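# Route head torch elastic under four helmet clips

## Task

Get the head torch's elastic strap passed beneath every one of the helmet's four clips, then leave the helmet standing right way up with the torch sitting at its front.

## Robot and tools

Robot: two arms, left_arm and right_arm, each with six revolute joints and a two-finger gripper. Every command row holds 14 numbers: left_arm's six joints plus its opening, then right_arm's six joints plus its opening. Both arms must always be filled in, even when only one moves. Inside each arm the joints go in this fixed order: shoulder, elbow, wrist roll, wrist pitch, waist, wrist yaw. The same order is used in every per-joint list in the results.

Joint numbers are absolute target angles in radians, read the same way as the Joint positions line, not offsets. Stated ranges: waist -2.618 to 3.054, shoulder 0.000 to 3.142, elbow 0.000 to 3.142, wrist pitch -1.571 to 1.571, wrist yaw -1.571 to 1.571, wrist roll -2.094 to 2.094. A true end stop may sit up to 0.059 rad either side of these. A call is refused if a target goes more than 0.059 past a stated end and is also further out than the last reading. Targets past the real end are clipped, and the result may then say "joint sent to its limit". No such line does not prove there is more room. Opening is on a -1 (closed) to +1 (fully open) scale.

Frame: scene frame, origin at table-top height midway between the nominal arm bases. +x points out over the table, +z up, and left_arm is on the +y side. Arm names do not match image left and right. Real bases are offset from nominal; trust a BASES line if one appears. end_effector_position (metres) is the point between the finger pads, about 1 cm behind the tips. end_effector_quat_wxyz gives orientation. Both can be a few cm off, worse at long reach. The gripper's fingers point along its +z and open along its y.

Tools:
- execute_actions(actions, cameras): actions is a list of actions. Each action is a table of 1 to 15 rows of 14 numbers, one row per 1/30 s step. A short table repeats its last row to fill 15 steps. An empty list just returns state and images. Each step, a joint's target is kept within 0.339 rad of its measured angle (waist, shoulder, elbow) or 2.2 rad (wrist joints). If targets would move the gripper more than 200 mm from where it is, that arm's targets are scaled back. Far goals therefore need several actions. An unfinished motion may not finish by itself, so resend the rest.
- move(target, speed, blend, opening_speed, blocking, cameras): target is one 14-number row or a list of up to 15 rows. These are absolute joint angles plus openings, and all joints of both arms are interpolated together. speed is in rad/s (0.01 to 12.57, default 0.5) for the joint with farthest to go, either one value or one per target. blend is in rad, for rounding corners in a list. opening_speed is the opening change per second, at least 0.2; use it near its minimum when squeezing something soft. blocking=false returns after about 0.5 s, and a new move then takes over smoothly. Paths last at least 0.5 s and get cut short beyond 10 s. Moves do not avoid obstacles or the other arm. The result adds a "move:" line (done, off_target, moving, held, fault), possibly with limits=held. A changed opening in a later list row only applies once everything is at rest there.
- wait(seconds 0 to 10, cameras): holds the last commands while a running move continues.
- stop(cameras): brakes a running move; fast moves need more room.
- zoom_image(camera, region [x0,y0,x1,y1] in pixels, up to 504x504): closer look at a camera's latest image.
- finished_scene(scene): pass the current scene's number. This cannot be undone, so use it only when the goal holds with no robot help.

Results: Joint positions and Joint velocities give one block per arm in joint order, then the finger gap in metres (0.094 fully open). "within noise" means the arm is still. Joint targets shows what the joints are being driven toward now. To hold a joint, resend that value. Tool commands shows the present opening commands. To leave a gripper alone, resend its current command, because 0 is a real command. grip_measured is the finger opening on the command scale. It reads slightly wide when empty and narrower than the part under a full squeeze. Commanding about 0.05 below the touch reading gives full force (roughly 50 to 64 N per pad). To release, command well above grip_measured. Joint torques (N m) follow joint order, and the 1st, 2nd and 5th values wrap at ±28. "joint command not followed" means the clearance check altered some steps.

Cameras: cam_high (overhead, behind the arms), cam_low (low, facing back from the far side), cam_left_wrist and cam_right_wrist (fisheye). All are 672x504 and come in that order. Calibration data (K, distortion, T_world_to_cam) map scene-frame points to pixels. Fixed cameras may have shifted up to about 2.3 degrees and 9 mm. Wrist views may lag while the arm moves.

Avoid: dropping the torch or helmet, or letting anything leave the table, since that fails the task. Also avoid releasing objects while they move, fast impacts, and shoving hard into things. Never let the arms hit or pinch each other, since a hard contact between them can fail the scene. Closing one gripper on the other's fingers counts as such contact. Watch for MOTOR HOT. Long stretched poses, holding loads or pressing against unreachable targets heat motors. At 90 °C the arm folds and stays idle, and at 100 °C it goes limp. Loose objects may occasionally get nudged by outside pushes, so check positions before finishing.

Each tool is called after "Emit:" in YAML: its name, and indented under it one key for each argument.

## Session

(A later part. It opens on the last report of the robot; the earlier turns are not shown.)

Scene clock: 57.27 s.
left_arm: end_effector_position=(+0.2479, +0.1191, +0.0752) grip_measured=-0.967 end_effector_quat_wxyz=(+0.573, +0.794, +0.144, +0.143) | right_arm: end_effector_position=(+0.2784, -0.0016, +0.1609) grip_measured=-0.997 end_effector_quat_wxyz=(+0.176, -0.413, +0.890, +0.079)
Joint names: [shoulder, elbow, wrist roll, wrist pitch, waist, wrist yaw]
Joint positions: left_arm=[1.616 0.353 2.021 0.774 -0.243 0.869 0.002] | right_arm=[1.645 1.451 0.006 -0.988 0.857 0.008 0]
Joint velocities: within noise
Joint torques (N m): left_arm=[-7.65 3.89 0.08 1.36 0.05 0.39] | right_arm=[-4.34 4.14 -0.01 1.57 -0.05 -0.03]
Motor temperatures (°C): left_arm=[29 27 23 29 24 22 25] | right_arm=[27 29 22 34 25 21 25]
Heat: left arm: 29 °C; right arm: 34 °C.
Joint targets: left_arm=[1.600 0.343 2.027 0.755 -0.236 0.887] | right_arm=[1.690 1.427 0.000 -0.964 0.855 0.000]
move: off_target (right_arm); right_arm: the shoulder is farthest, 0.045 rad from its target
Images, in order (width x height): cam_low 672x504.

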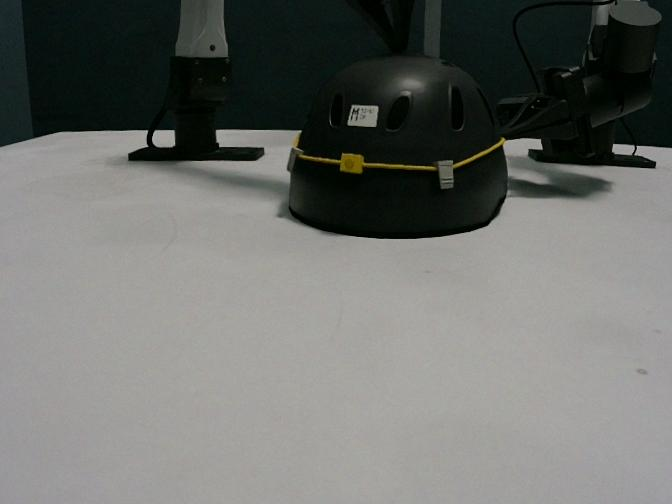

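Emit:
move:
  target: [1.5595, 0.3135, 2.043, 0.717, -0.171, 0.918, -1.0, 1.69, 1.4265, 0.0, -0.9636, 0.855, 0.0, -1.0]
  speed: 0.1

Scene clock: 58.60 s.
left_arm: end_effector_position=(+0.2462, +0.1367, +0.0760) grip_measured=-0.967 end_effector_quat_wxyz=(+0.572, +0.791, +0.160, +0.148) | right_arm: end_effector_position=(+0.2819, +0.0029, +0.1611) grip_measured=-0.997 end_effector_quat_wxyz=(+0.184, -0.413, +0.888, +0.083)
Joint names: [shoulder, elbow, wrist roll, wrist pitch, waist, wrist yaw]
Joint positions: left_arm=[1.574 0.325 2.036 0.741 -0.179 0.899 0.002] | right_arm=[1.651 1.451 0.006 -0.964 0.857 0.007 0]
Joint velocities: within noise
Joint torques (N m): left_arm=[-7.1 3.82 0.07 1.29 0.08 0.4] | right_arm=[-5.01 4.16 -0.01 1.33 -0.06 -0.02]
Motor temperatures (°C): left_arm=[29 27 23 29 24 22 25] | right_arm=[27 29 22 34 25 21 25]
Heat: left arm: 29 °C; right arm: 34 °C.
Joint targets: left_arm=[1.560 0.314 2.043 0.717 -0.171 0.918] | right_arm=[1.690 1.427 0.000 -0.964 0.855 0.000]
move: off_target (right_arm); right_arm: the shoulder is farthest, 0.039 rad from its target
camera_calibration:
cam_left_wrist: T_world_to_cam=[[-0.152738, 0.321413, -0.93454, 0.0557545], [0.651344, 0.743928, 0.149403, -0.24022], [0.743251, -0.585887, -0.322977, 0.00602779], [0, 0, 0, 1]] pos_world=[0.160502, 0.164318, 0.0899412]
cam_right_wrist: T_world_to_cam=[[0.788686, -0.61206, 0.0579355, -0.236072], [-0.614387, -0.78809, 0.0379764, 0.199983], [0.0224146, -0.0655463, -0.997598, 0.233761], [0, 0, 0, 1]] pos_world=[0.303814, 0.0284363, 0.239282]

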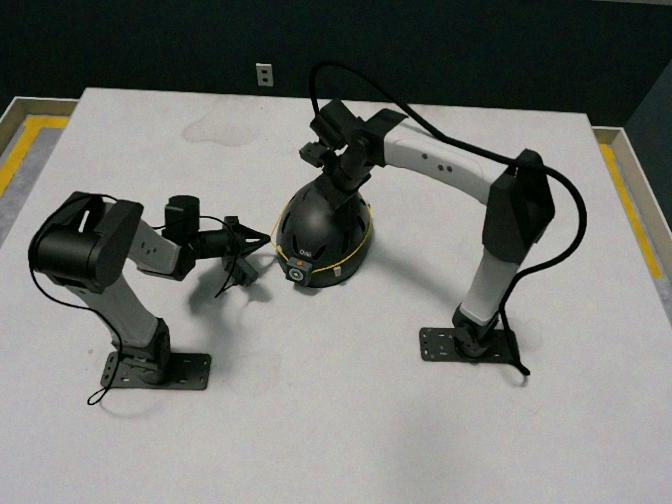

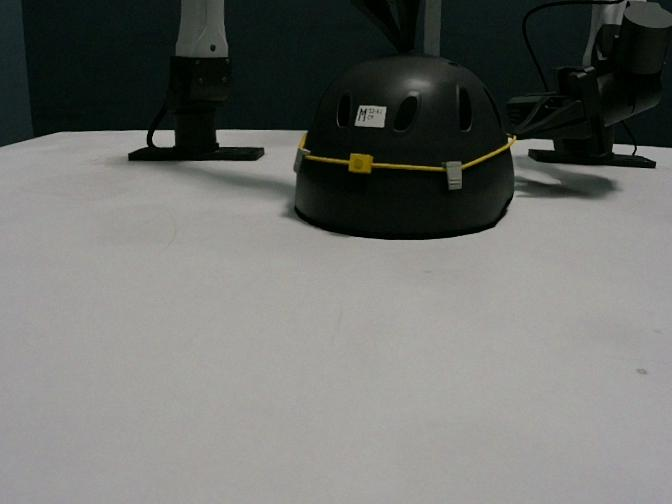

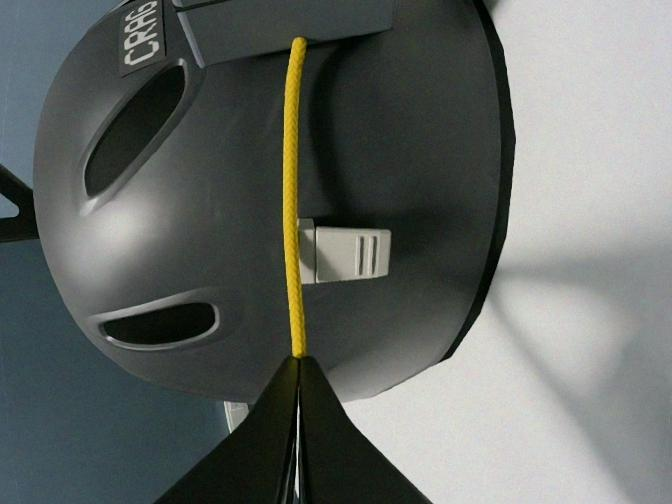

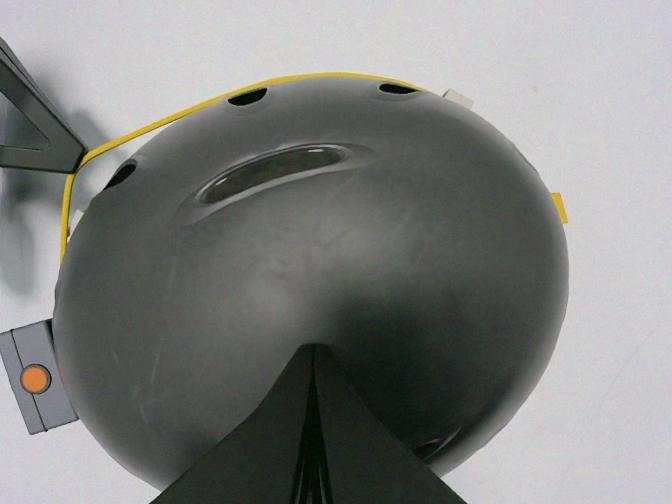

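Emit:
move:
  target:
    - [1.615, 0.288, 2.05, 0.786, -0.143, 0.937, -1.0, 1.69, 1.4265, 0.0, -0.9636, 0.855, 0.0, -1.0]
    - [1.75, 0.270, 2.05, 0.93, -0.143, 0.937, -1.0, 1.69, 1.4265, 0.0, -0.9636, 0.855, 0.0, -1.0]
  speed: 0.15

Scene clock: 61.13 s.
left_arm: end_effector_position=(+0.2440, +0.1428, +0.0508) grip_measured=-0.968 end_effector_quat_wxyz=(+0.575, +0.788, +0.161, +0.149) | right_arm: end_effector_position=(+0.2819, +0.0029, +0.1611) grip_measured=-0.997 end_effector_quat_wxyz=(+0.184, -0.413, +0.888, +0.083)
Joint names: [shoulder, elbow, wrist roll, wrist pitch, waist, wrist yaw]
Joint positions: left_arm=[1.737 0.283 2.044 0.944 -0.152 0.925 0.002] | right_arm=[1.651 1.451 0.006 -0.964 0.857 0.007 0]
Joint velocities: within noise
Joint torques (N m): left_arm=[-4.81 2.56 0.1 1.39 0.24 0.34] | right_arm=[-5.03 4.15 -0.01 1.33 -0.05 -0.02]
Motor temperatures (°C): left_arm=[29 27 23 29 24 22 25] | right_arm=[28 29 22 33 25 21 25]
Heat: left arm: 29 °C; right arm: 33 °C.
Joint targets: left_arm=[1.750 0.270 2.050 0.930 -0.143 0.937] | right_arm=[1.690 1.427 0.000 -0.964 0.855 0.000]
move: off_target (right_arm); right_arm: the shoulder is farthest, 0.039 rad from its target
camera_calibration:
cam_left_wrist: T_world_to_cam=[[-0.150753, 0.312958, -0.937726, 0.030874], [0.649112, 0.74677, 0.144874, -0.239131], [0.745605, -0.586849, -0.315722, 0.00237542], [0, 0, 0, 1]] pos_world=[0.158106, 0.170308, 0.0643453]
cam_right_wrist: T_world_to_cam=[[0.788686, -0.61206, 0.0579355, -0.236072], [-0.614387, -0.78809, 0.0379764, 0.199983], [0.0224146, -0.0655463, -0.997598, 0.233761], [0, 0, 0, 1]] pos_world=[0.303814, 0.0284363, 0.239282]

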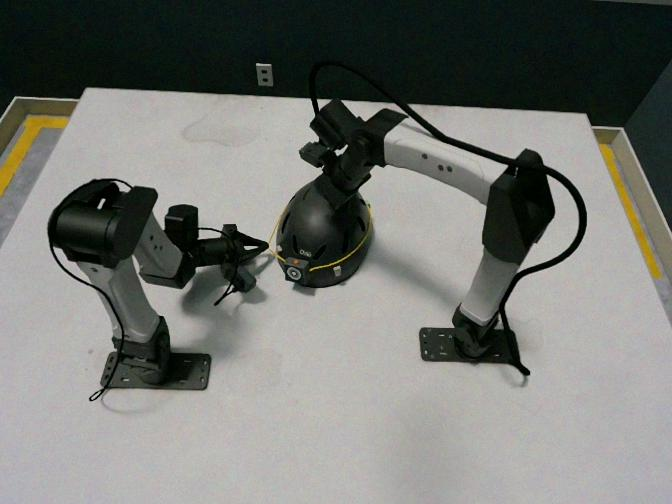

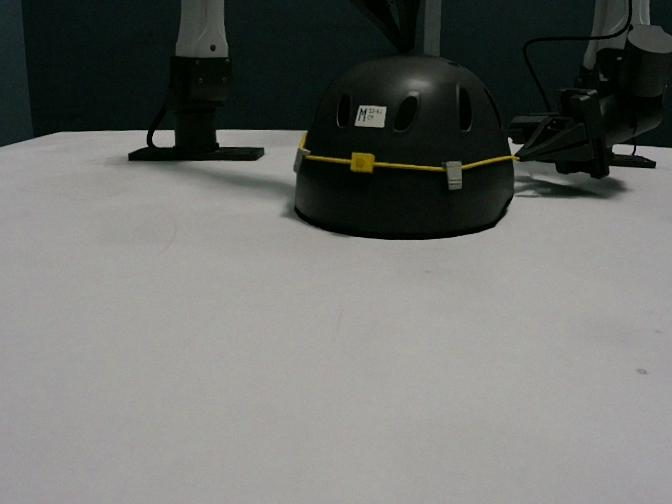

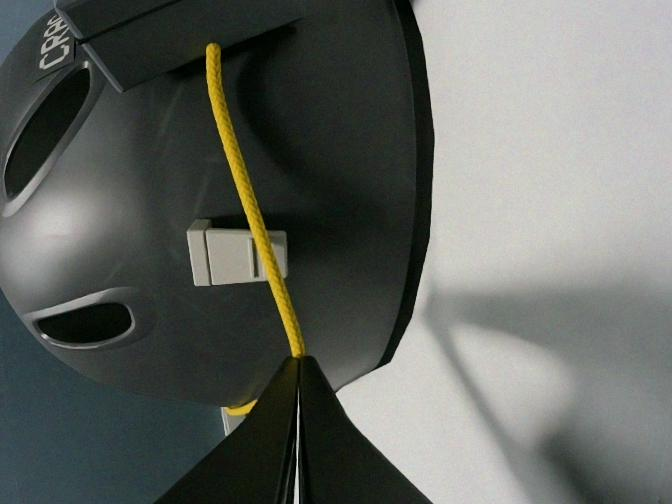

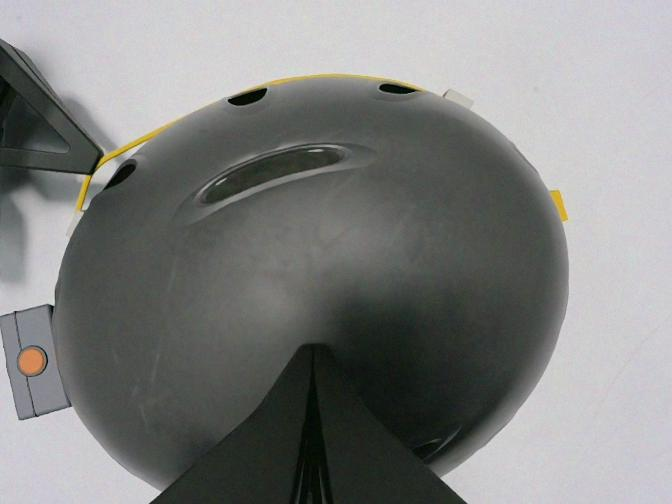

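Emit:
move:
  target: [1.783, 0.300, 2.08, 0.842, -0.168, 0.93, -1.0, 1.69, 1.4265, 0.0, -0.9636, 0.855, 0.0, -1.0]
  speed: 0.1

Scene clock: 62.90 s.
left_arm: end_effector_position=(+0.2404, +0.1401, +0.0378) grip_measured=-0.968 end_effector_quat_wxyz=(+0.565, +0.799, +0.164, +0.128) | right_arm: end_effector_position=(+0.2819, +0.0029, +0.1611) grip_measured=-0.997 end_effector_quat_wxyz=(+0.184, -0.413, +0.888, +0.083)
Joint names: [shoulder, elbow, wrist roll, wrist pitch, waist, wrist yaw]
Joint positions: left_arm=[1.768 0.299 2.073 0.891 -0.162 0.925 0.002] | right_arm=[1.651 1.451 0.006 -0.964 0.857 0.007 0]
Joint velocities: within noise
Joint torques (N m): left_arm=[-4.68 3.74 0.09 1.01 -1.06 0.33] | right_arm=[-5.01 4.15 -0.01 1.33 -0.05 -0.02]
Motor temperatures (°C): left_arm=[29 27 23 29 24 22 25] | right_arm=[28 29 22 33 25 21 25]
Heat: left arm: 29 °C; right arm: 33 °C.
Joint targets: left_arm=[1.783 0.300 2.080 0.842 -0.168 0.930] | right_arm=[1.690 1.427 0.000 -0.964 0.855 0.000]
move: off_target (left_arm, right_arm); left_arm: the wrist pitch is farthest, 0.049 rad from its target; right_arm: the shoulder is farthest, 0.039 rad from its target
camera_calibration:
cam_left_wrist: T_world_to_cam=[[-0.184381, 0.335015, -0.923996, 0.0233719], [0.669224, 0.731313, 0.131611, -0.235189], [0.719822, -0.594093, -0.35904, 0.00815161], [0, 0, 0, 1]] pos_world=[0.155836, 0.16901, 0.0554759]
cam_right_wrist: T_world_to_cam=[[0.788686, -0.61206, 0.0579355, -0.236072], [-0.614387, -0.78809, 0.0379764, 0.199983], [0.0224146, -0.0655463, -0.997598, 0.233761], [0, 0, 0, 1]] pos_world=[0.303814, 0.0284363, 0.239282]

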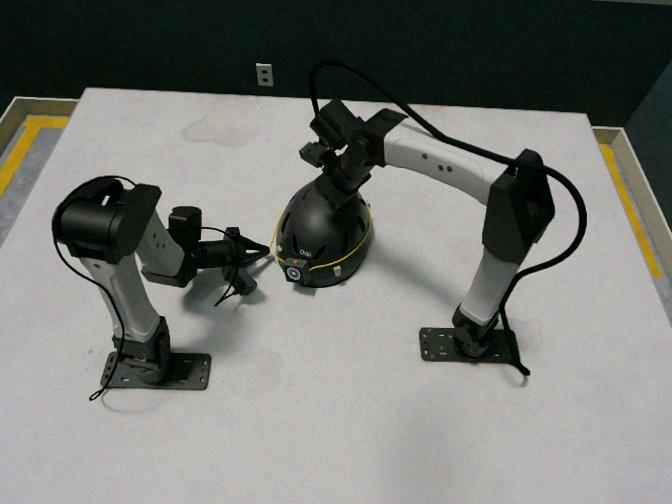

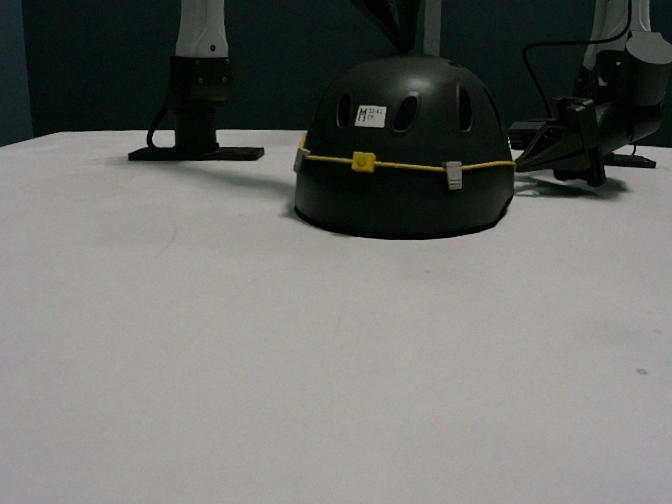

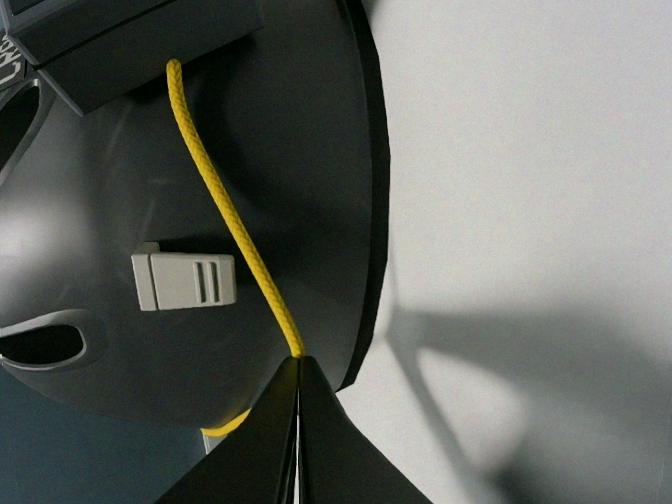

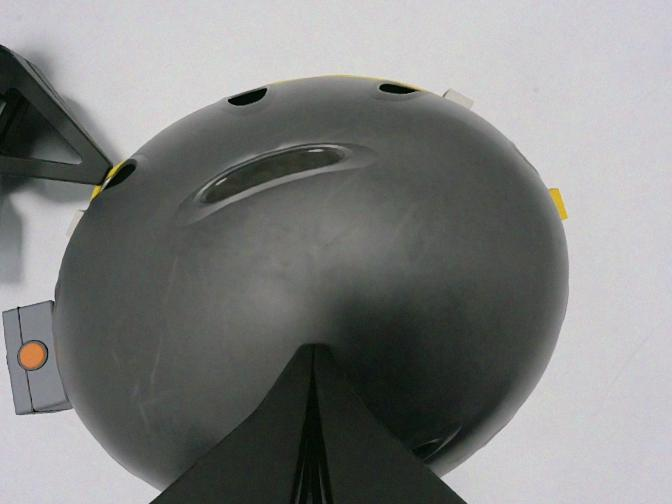

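Emit:
move:
  target: [1.80, 0.314, 2.06, 0.855, -0.196, 0.888, -1.0, 1.69, 1.4265, 0.0, -0.9636, 0.855, 0.0, -1.0]
  speed: 0.06

Scene clock: 64.63 s.
left_arm: end_effector_position=(+0.2414, +0.1341, +0.0340) grip_measured=-0.968 end_effector_quat_wxyz=(+0.560, +0.803, +0.162, +0.125) | right_arm: end_effector_position=(+0.2819, +0.0029, +0.1611) grip_measured=-0.997 end_effector_quat_wxyz=(+0.184, -0.413, +0.888, +0.083)
Joint names: [shoulder, elbow, wrist roll, wrist pitch, waist, wrist yaw]
Joint positions: left_arm=[1.785 0.312 2.069 0.89 -0.189 0.901 0.002] | right_arm=[1.651 1.451 0.006 -0.964 0.857 0.007 0]
Joint velocities: within noise
Joint torques (N m): left_arm=[-4.82 3.88 -0.05 1.14 -1.07 0.17] | right_arm=[-5.01 4.15 -0.01 1.33 -0.06 -0.02]
Motor temperatures (°C): left_arm=[29 26 23 29 24 22 25] | right_arm=[28 29 22 33 25 21 25]
Heat: left arm: 29 °C; right arm: 33 °C.
Joint targets: left_arm=[1.800 0.314 2.060 0.855 -0.196 0.888] | right_arm=[1.690 1.427 0.000 -0.964 0.855 0.000]
move: off_target (right_arm); right_arm: the shoulder is farthest, 0.039 rad from its target
camera_calibration:
cam_left_wrist: T_world_to_cam=[[-0.187791, 0.347561, -0.91866, 0.0210693], [0.674203, 0.725772, 0.136766, -0.231587], [0.714272, -0.59368, -0.37062, 0.00415313], [0, 0, 0, 1]] pos_world=[0.157127, 0.163222, 0.0525679]
cam_right_wrist: T_world_to_cam=[[0.788686, -0.61206, 0.0579355, -0.236072], [-0.614387, -0.78809, 0.0379764, 0.199983], [0.0224146, -0.0655463, -0.997598, 0.233761], [0, 0, 0, 1]] pos_world=[0.303814, 0.0284363, 0.239282]

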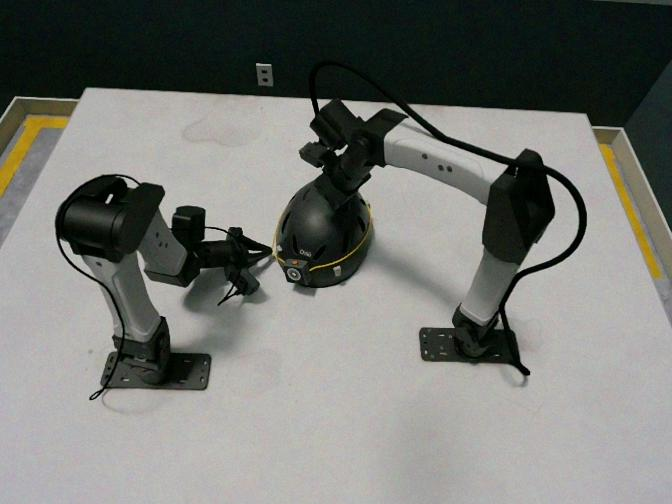

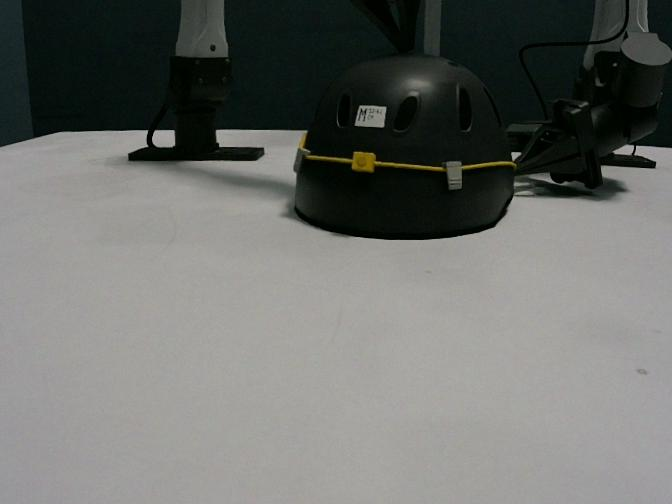

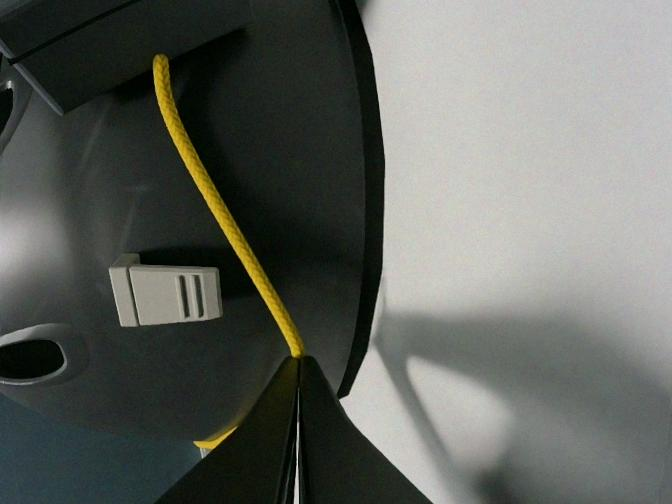

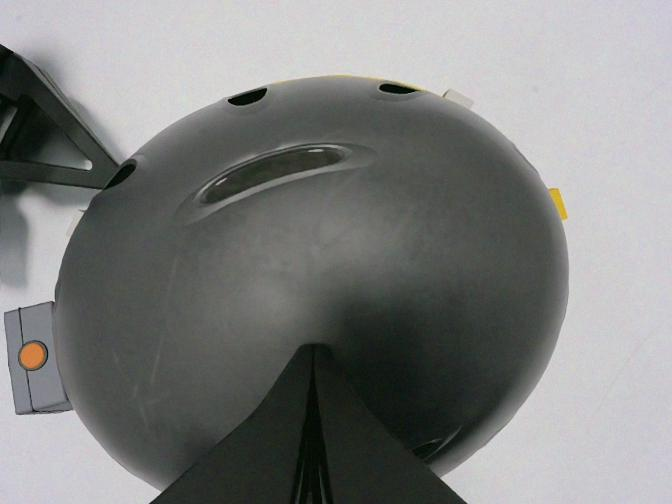

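Emit:
move:
  target: [1.817, 0.328, 2.04, 0.872, -0.224, 0.868, -1.0, 1.69, 1.4265, 0.0, -0.9636, 0.855, 0.0, -1.0]
  speed: 0.06

Emit:
zoom_image:
  camera: "cam_left_wrist"
  region: [80, 180, 400, 420]

Scene clock: 65.63 s.
left_arm: end_effector_position=(+0.2429, +0.1278, +0.0315) grip_measured=-0.968 end_effector_quat_wxyz=(+0.557, +0.805, +0.165, +0.120) | right_arm: end_effector_position=(+0.2819, +0.0029, +0.1611) grip_measured=-0.997 end_effector_quat_wxyz=(+0.184, -0.413, +0.888, +0.083)
Joint names: [shoulder, elbow, wrist roll, wrist pitch, waist, wrist yaw]
Joint positions: left_arm=[1.801 0.325 2.049 0.896 -0.216 0.879 0.002] | right_arm=[1.651 1.451 0.006 -0.964 0.857 0.007 0]
Joint velocities: within noise
Joint torques (N m): left_arm=[-5.01 3.96 -0.07 1.25 -1.21 0.18] | right_arm=[-5.03 4.16 -0.02 1.33 -0.06 -0.02]
Motor temperatures (°C): left_arm=[29 26 23 29 24 22 25] | right_arm=[28 29 22 33 25 21 25]
Heat: left arm: 29 °C; right arm: 33 °C.
Joint targets: left_arm=[1.817 0.328 2.040 0.872 -0.224 0.868] | right_arm=[1.690 1.427 0.000 -0.964 0.855 0.000]
move: off_target (right_arm); right_arm: the shoulder is farthest, 0.039 rad from its target
camera_calibration:
cam_left_wrist: T_world_to_cam=[[-0.19849, 0.351521, -0.914896, 0.0231738], [0.676851, 0.72429, 0.131441, -0.227939], [0.708855, -0.593159, -0.381691, -0.000035454], [0, 0, 0, 1]] pos_world=[0.158905, 0.156927, 0.0511487]
cam_right_wrist: T_world_to_cam=[[0.788686, -0.61206, 0.0579355, -0.236072], [-0.614387, -0.78809, 0.0379764, 0.199983], [0.0224146, -0.0655463, -0.997598, 0.233761], [0, 0, 0, 1]] pos_world=[0.303814, 0.0284363, 0.239282]

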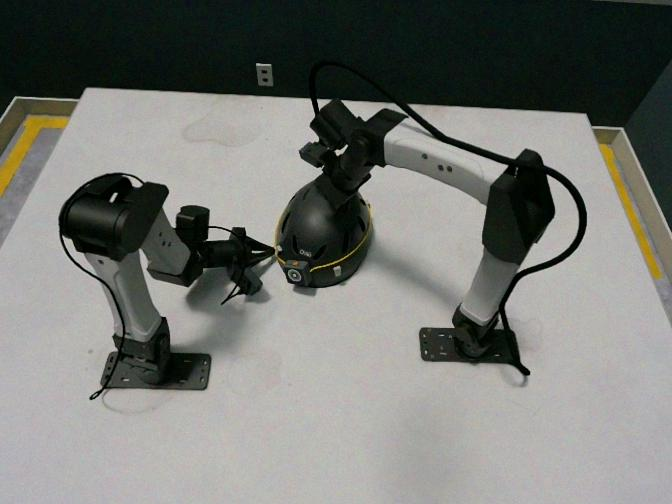

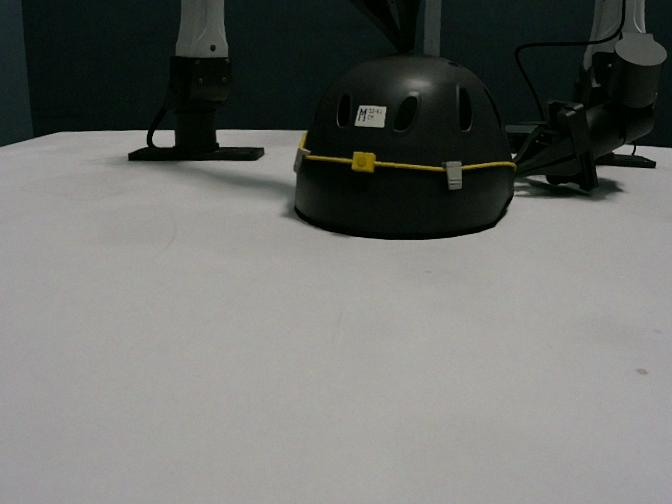

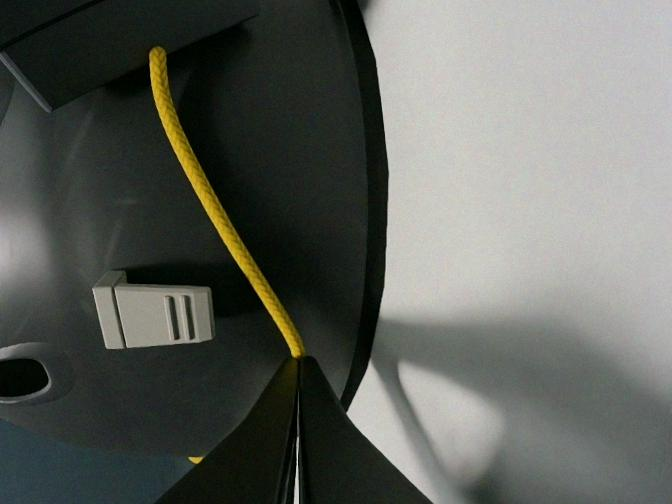

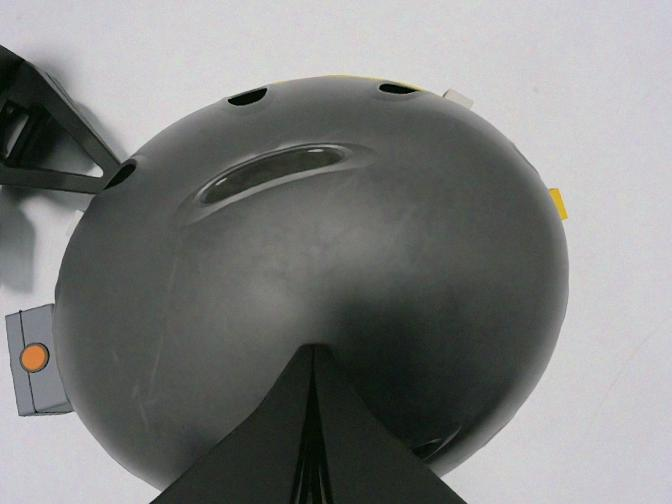

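Scaled by 1.575 from the camera's 672x504 image, which has a finer 960x720 frame.

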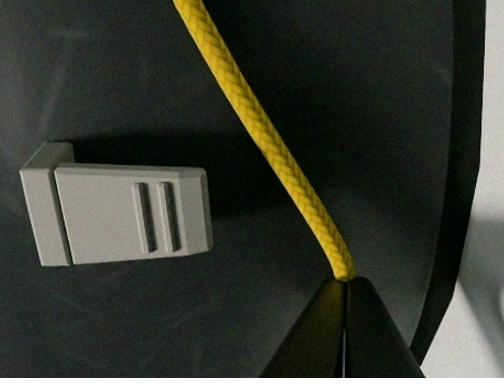

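Emit:
move:
  target: [1.735, 0.345, 2.02, 0.82, -0.22, 0.872, -1.0, 1.69, 1.4265, 0.0, -0.9636, 0.855, 0.0, -1.0]
  speed: 0.06
  cameras: ["cam_left_wrist", "cam_right_wrist"]

Emit:
zoom_image:
  camera: "cam_left_wrist"
  region: [80, 180, 400, 420]

Scene clock: 68.00 s.
left_arm: end_effector_position=(+0.2462, +0.1272, +0.0427) grip_measured=-0.968 end_effector_quat_wxyz=(+0.561, +0.801, +0.169, +0.122) | right_arm: end_effector_position=(+0.2819, +0.0029, +0.1611) grip_measured=-0.997 end_effector_quat_wxyz=(+0.184, -0.413, +0.888, +0.083)
Joint names: [shoulder, elbow, wrist roll, wrist pitch, waist, wrist yaw]
Joint positions: left_arm=[1.749 0.336 2.029 0.85 -0.216 0.879 0.002] | right_arm=[1.651 1.451 0.006 -0.964 0.857 0.007 0]
Joint velocities: within noise
Joint torques (N m): left_arm=[-7.94 4.79 -0.07 1.21 -0.85 0.22] | right_arm=[-5.01 4.16 -0.01 1.33 -0.05 -0.02]
Motor temperatures (°C): left_arm=[29 26 23 29 24 22 25] | right_arm=[28 29 22 33 25 21 25]
Heat: left arm: 29 °C; right arm: 33 °C.
Joint targets: left_arm=[1.735 0.345 2.020 0.820 -0.220 0.872] | right_arm=[1.690 1.427 0.000 -0.964 0.855 0.000]
move: off_target (right_arm); right_arm: the shoulder is farthest, 0.039 rad from its target
camera_calibration:
cam_left_wrist: T_world_to_cam=[[-0.201098, 0.340107, -0.918633, 0.0366399], [0.671536, 0.730609, 0.123489, -0.230382], [0.713161, -0.592062, -0.375319, 0.000103767], [0, 0, 0, 1]] pos_world=[0.162004, 0.155919, 0.0621472]
cam_right_wrist: T_world_to_cam=[[0.788686, -0.61206, 0.0579355, -0.236072], [-0.614387, -0.78809, 0.0379764, 0.199983], [0.0224146, -0.0655463, -0.997598, 0.233761], [0, 0, 0, 1]] pos_world=[0.303814, 0.0284363, 0.239282]
Images, in order (width x height): cam_left_wrist 672x504, cam_right_wrist 672x504.

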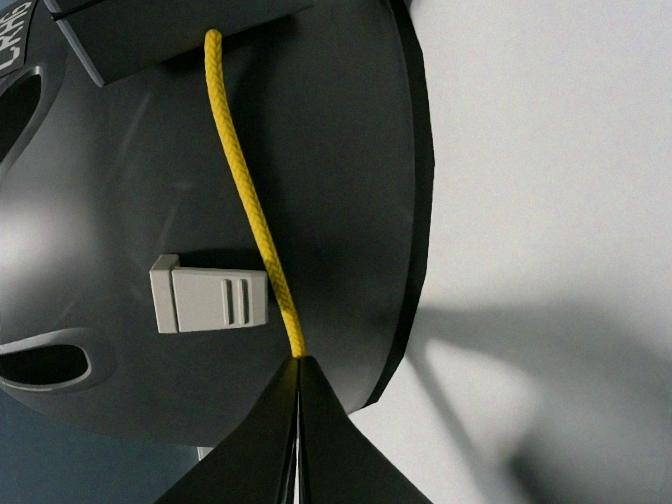

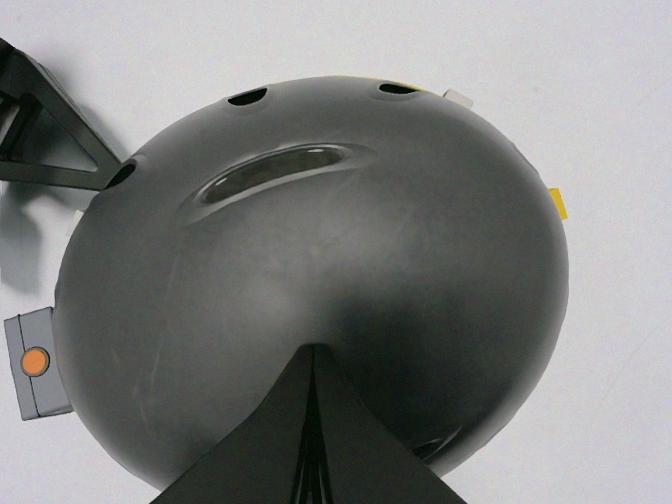

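Scaled by 1.575 from the camera's 672x504 image, which has a finer 960x720 frame.

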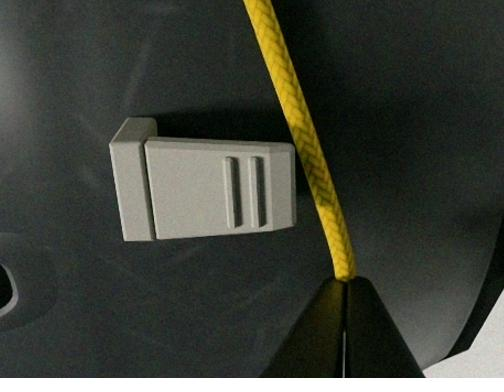

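Emit:
move:
  target: [1.69, 0.355, 2.0, 0.785, -0.22, 0.872, -1.0, 1.69, 1.4265, 0.0, -0.9636, 0.855, 0.0, -1.0]
  speed: 0.06
  cameras: ["cam_left_wrist", "cam_right_wrist"]

Emit:
zoom_image:
  camera: "cam_left_wrist"
  region: [120, 180, 400, 420]

Scene clock: 69.33 s.
left_arm: end_effector_position=(+0.2477, +0.1269, +0.0515) grip_measured=-0.968 end_effector_quat_wxyz=(+0.564, +0.798, +0.174, +0.120) | right_arm: end_effector_position=(+0.2819, +0.0029, +0.1611) grip_measured=-0.997 end_effector_quat_wxyz=(+0.184, -0.413, +0.888, +0.083)
Joint names: [shoulder, elbow, wrist roll, wrist pitch, waist, wrist yaw]
Joint positions: left_arm=[1.705 0.344 2.009 0.809 -0.216 0.879 0.002] | right_arm=[1.651 1.451 0.006 -0.964 0.857 0.007 0]
Joint velocities: within noise
Joint torques (N m): left_arm=[-7.82 5.33 -0.07 1.28 -0.84 0.2] | right_arm=[-5.01 4.15 -0.01 1.33 -0.06 -0.02]
Motor temperatures (°C): left_arm=[29 26 23 29 24 22 25] | right_arm=[28 29 22 32 25 21 25]
Heat: left arm: 29 °C; right arm: 32 °C.
Joint targets: left_arm=[1.690 0.355 2.000 0.785 -0.220 0.872] | right_arm=[1.690 1.427 0.000 -0.964 0.855 0.000]
move: off_target (right_arm); right_arm: the shoulder is farthest, 0.039 rad from its target
camera_calibration:
cam_left_wrist: T_world_to_cam=[[-0.209422, 0.329824, -0.920521, 0.0485447], [0.667429, 0.736212, 0.111943, -0.231303], [0.71462, -0.590939, -0.374313, 0.00175312], [0, 0, 0, 1]] pos_world=[0.163292, 0.155313, 0.0712355]
cam_right_wrist: T_world_to_cam=[[0.788686, -0.61206, 0.0579355, -0.236072], [-0.614387, -0.78809, 0.0379764, 0.199983], [0.0224146, -0.0655463, -0.997598, 0.233761], [0, 0, 0, 1]] pos_world=[0.303814, 0.0284363, 0.239282]
Images, in order (width x height): cam_left_wrist 672x504, cam_right_wrist 672x504.

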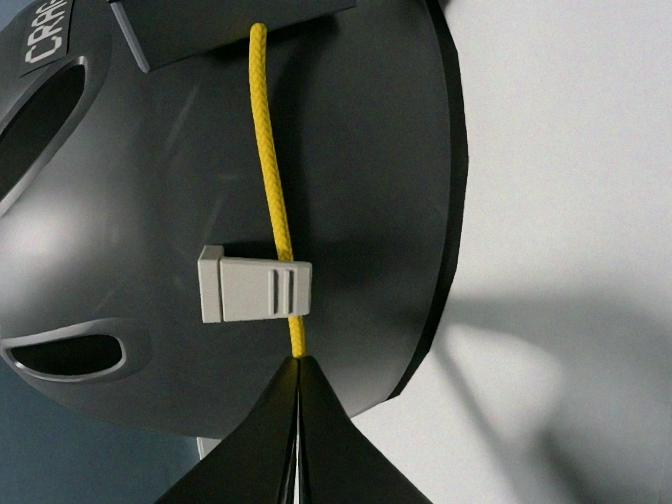

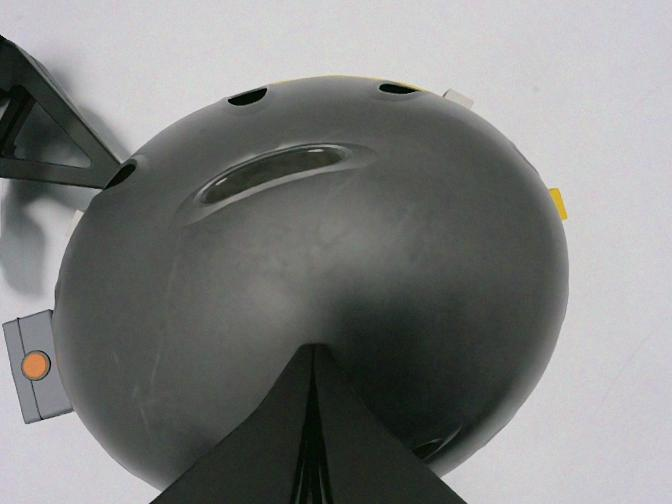

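Scaled by 1.800 from the camera's 672x504 image, which has a finer 960x720 frame.

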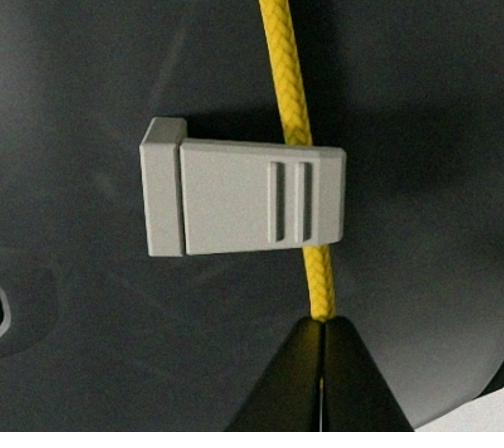

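Emit:
move:
  target: [1.625, 0.367, 1.975, 0.735, -0.216, 0.876, -1.0, 1.69, 1.4265, 0.0, -0.9636, 0.855, 0.0, -1.0]
  speed: 0.06
  cameras: ["cam_left_wrist", "cam_right_wrist", "cam_low"]

Emit:
zoom_image:
  camera: "cam_left_wrist"
  region: [180, 180, 440, 420]

Scene clock: 71.00 s.
left_arm: end_effector_position=(+0.2492, +0.1266, +0.0652) grip_measured=-0.968 end_effector_quat_wxyz=(+0.569, +0.794, +0.178, +0.120) | right_arm: end_effector_position=(+0.2819, +0.0029, +0.1611) grip_measured=-0.997 end_effector_quat_wxyz=(+0.184, -0.413, +0.888, +0.083)
Joint names: [shoulder, elbow, wrist roll, wrist pitch, waist, wrist yaw]
Joint positions: left_arm=[1.641 0.354 1.984 0.755 -0.216 0.879 0.002] | right_arm=[1.651 1.451 0.006 -0.964 0.857 0.007 0]
Joint velocities: within noise
Joint torques (N m): left_arm=[-7.72 5.87 -0.07 1.36 -0.61 0.22] | right_arm=[-5.01 4.15 -0.01 1.33 -0.06 -0.01]
Motor temperatures (°C): left_arm=[29 26 23 29 24 22 25] | right_arm=[28 29 22 32 25 21 25]
Heat: left arm: 29 °C; right arm: 32 °C.
Joint targets: left_arm=[1.625 0.367 1.975 0.735 -0.216 0.876] | right_arm=[1.690 1.427 0.000 -0.964 0.855 0.000]
move: off_target (right_arm); right_arm: the shoulder is farthest, 0.039 rad from its target
camera_calibration:
cam_left_wrist: T_world_to_cam=[[-0.21373, 0.315527, -0.924534, 0.0647546], [0.661465, 0.743182, 0.100719, -0.232367], [0.718876, -0.59002, -0.36755, 0.00397114], [0, 0, 0, 1]] pos_world=[0.164688, 0.154602, 0.0847312]
cam_right_wrist: T_world_to_cam=[[0.788686, -0.61206, 0.0579355, -0.236072], [-0.614387, -0.78809, 0.0379764, 0.199983], [0.0224146, -0.0655463, -0.997598, 0.233761], [0, 0, 0, 1]] pos_world=[0.303814, 0.0284363, 0.239282]
Images, in order (width x height): cam_low 672x504, cam_left_wrist 672x504, cam_right_wrist 672x504.

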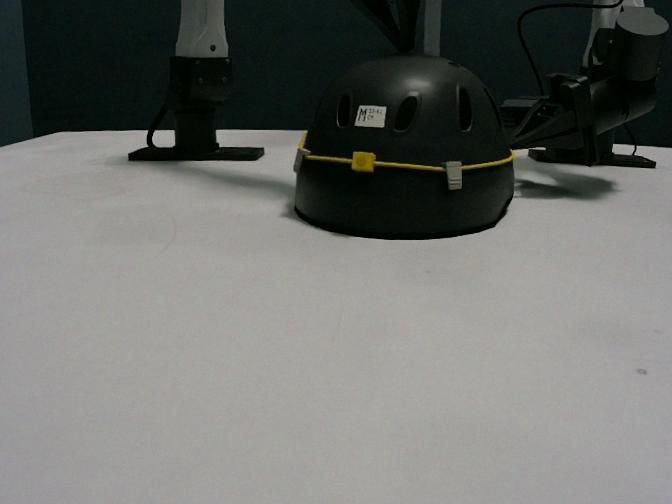

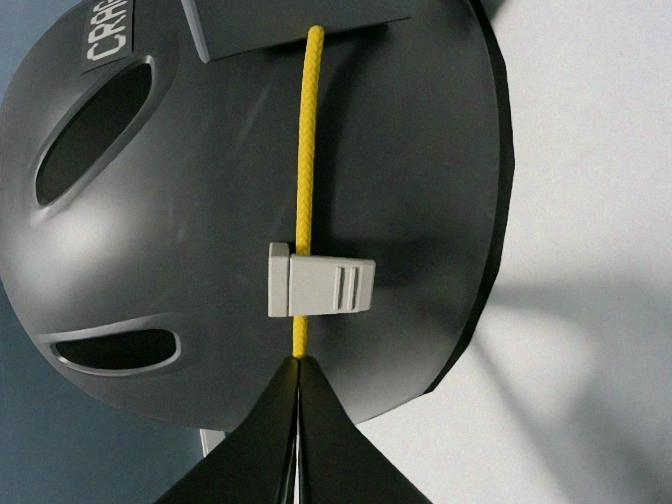

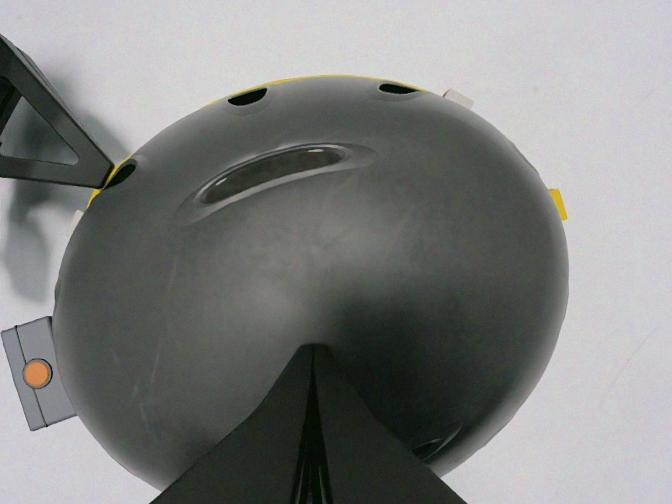

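Scaled by 1.938 from the camera's 672x504 image, which has a finer 960x720 frame.

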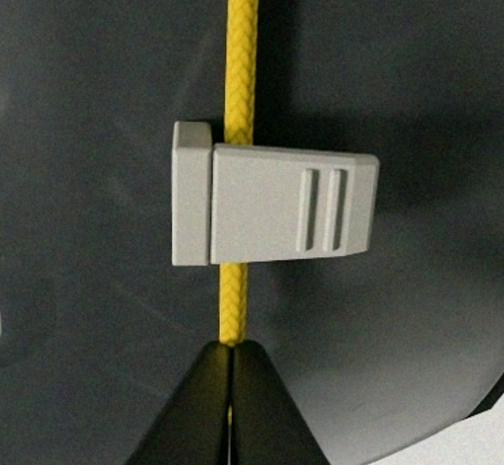

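Emit:
move:
  target: [1.625, 0.367, 1.975, 0.735, -0.216, 0.876, -0.6, 1.69, 1.4265, 0.0, -0.9636, 0.855, 0.0, -1.0]
  speed: 0.06
  opening_speed: 0.2
  cameras: ["cam_left_wrist", "cam_right_wrist", "cam_low"]

Emit:
zoom_image:
  camera: "cam_left_wrist"
  region: [180, 180, 440, 420]

Scene clock: 73.37 s.
left_arm: end_effector_position=(+0.2486, +0.1267, +0.0643) grip_measured=-0.602 end_effector_quat_wxyz=(+0.568, +0.794, +0.180, +0.118) | right_arm: end_effector_position=(+0.2819, +0.0029, +0.1611) grip_measured=-0.997 end_effector_quat_wxyz=(+0.184, -0.413, +0.888, +0.083)
Joint names: [shoulder, elbow, wrist roll, wrist pitch, waist, wrist yaw]
Joint positions: left_arm=[1.641 0.354 1.983 0.749 -0.216 0.879 0.019] | right_arm=[1.651 1.451 0.006 -0.964 0.857 0.007 0]
Joint velocities: within noise
Joint torques (N m): left_arm=[-7.65 5.87 -0.06 1.38 -0.53 0.23] | right_arm=[-5.01 4.15 -0.01 1.33 -0.06 -0.02]
Motor temperatures (°C): left_arm=[29 26 23 29 24 22 25] | right_arm=[28 29 22 32 25 21 25]
Heat: left arm: 29 °C; right arm: 32 °C.
Joint targets: left_arm=[1.625 0.367 1.975 0.735 -0.216 0.876] | right_arm=[1.690 1.427 0.000 -0.964 0.855 0.000]
move: off_target (right_arm); right_arm: the shoulder is farthest, 0.039 rad from its target
camera_calibration:
cam_left_wrist: T_world_to_cam=[[-0.219952, 0.316193, -0.922845, 0.0650411], [0.661922, 0.743283, 0.0969068, -0.231757], [0.716576, -0.589536, -0.372781, 0.0049332], [0, 0, 0, 1]] pos_world=[0.164176, 0.154604, 0.0843208]
cam_right_wrist: T_world_to_cam=[[0.788686, -0.61206, 0.0579355, -0.236072], [-0.614387, -0.78809, 0.0379764, 0.199983], [0.0224146, -0.0655463, -0.997598, 0.233761], [0, 0, 0, 1]] pos_world=[0.303814, 0.0284363, 0.239282]
Images, in order (width x height): cam_low 672x504, cam_left_wrist 672x504, cam_right_wrist 672x504.

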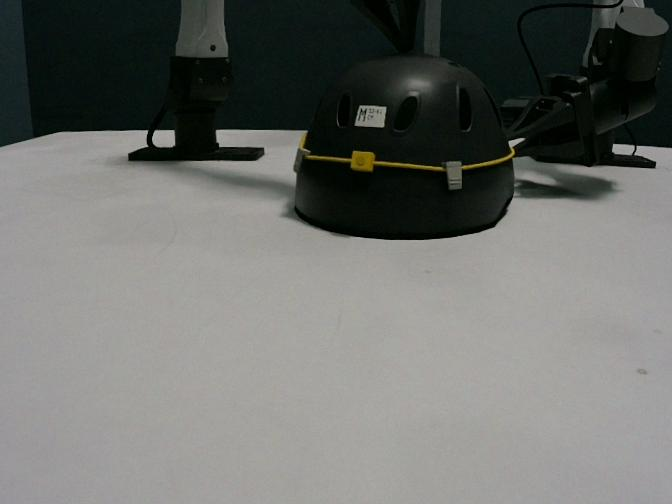

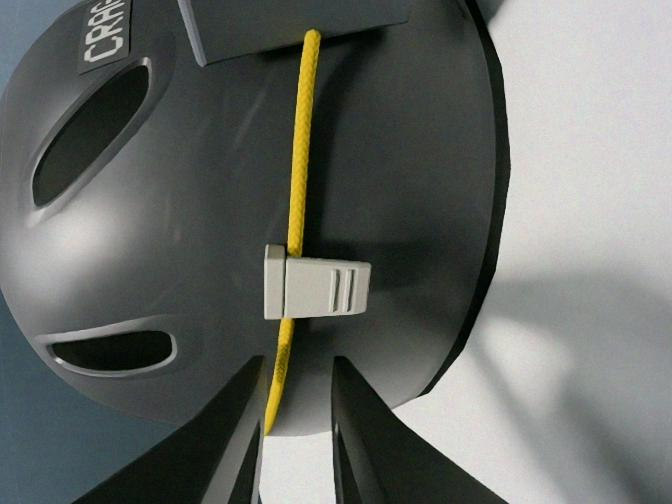

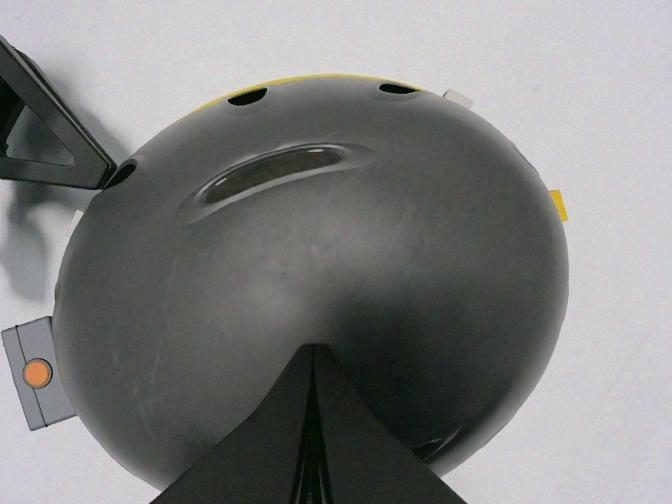

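Scaled by 1.938 from the camera's 672x504 image, which has a finer 960x720 frame.

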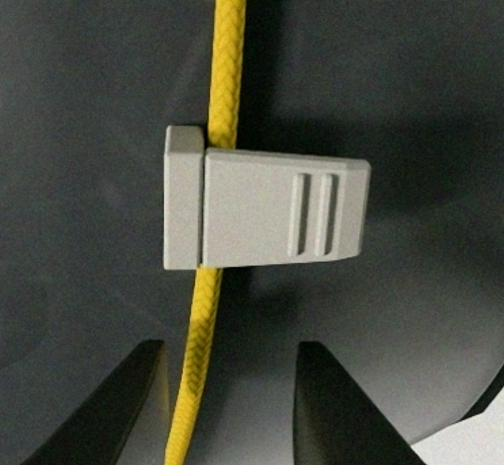

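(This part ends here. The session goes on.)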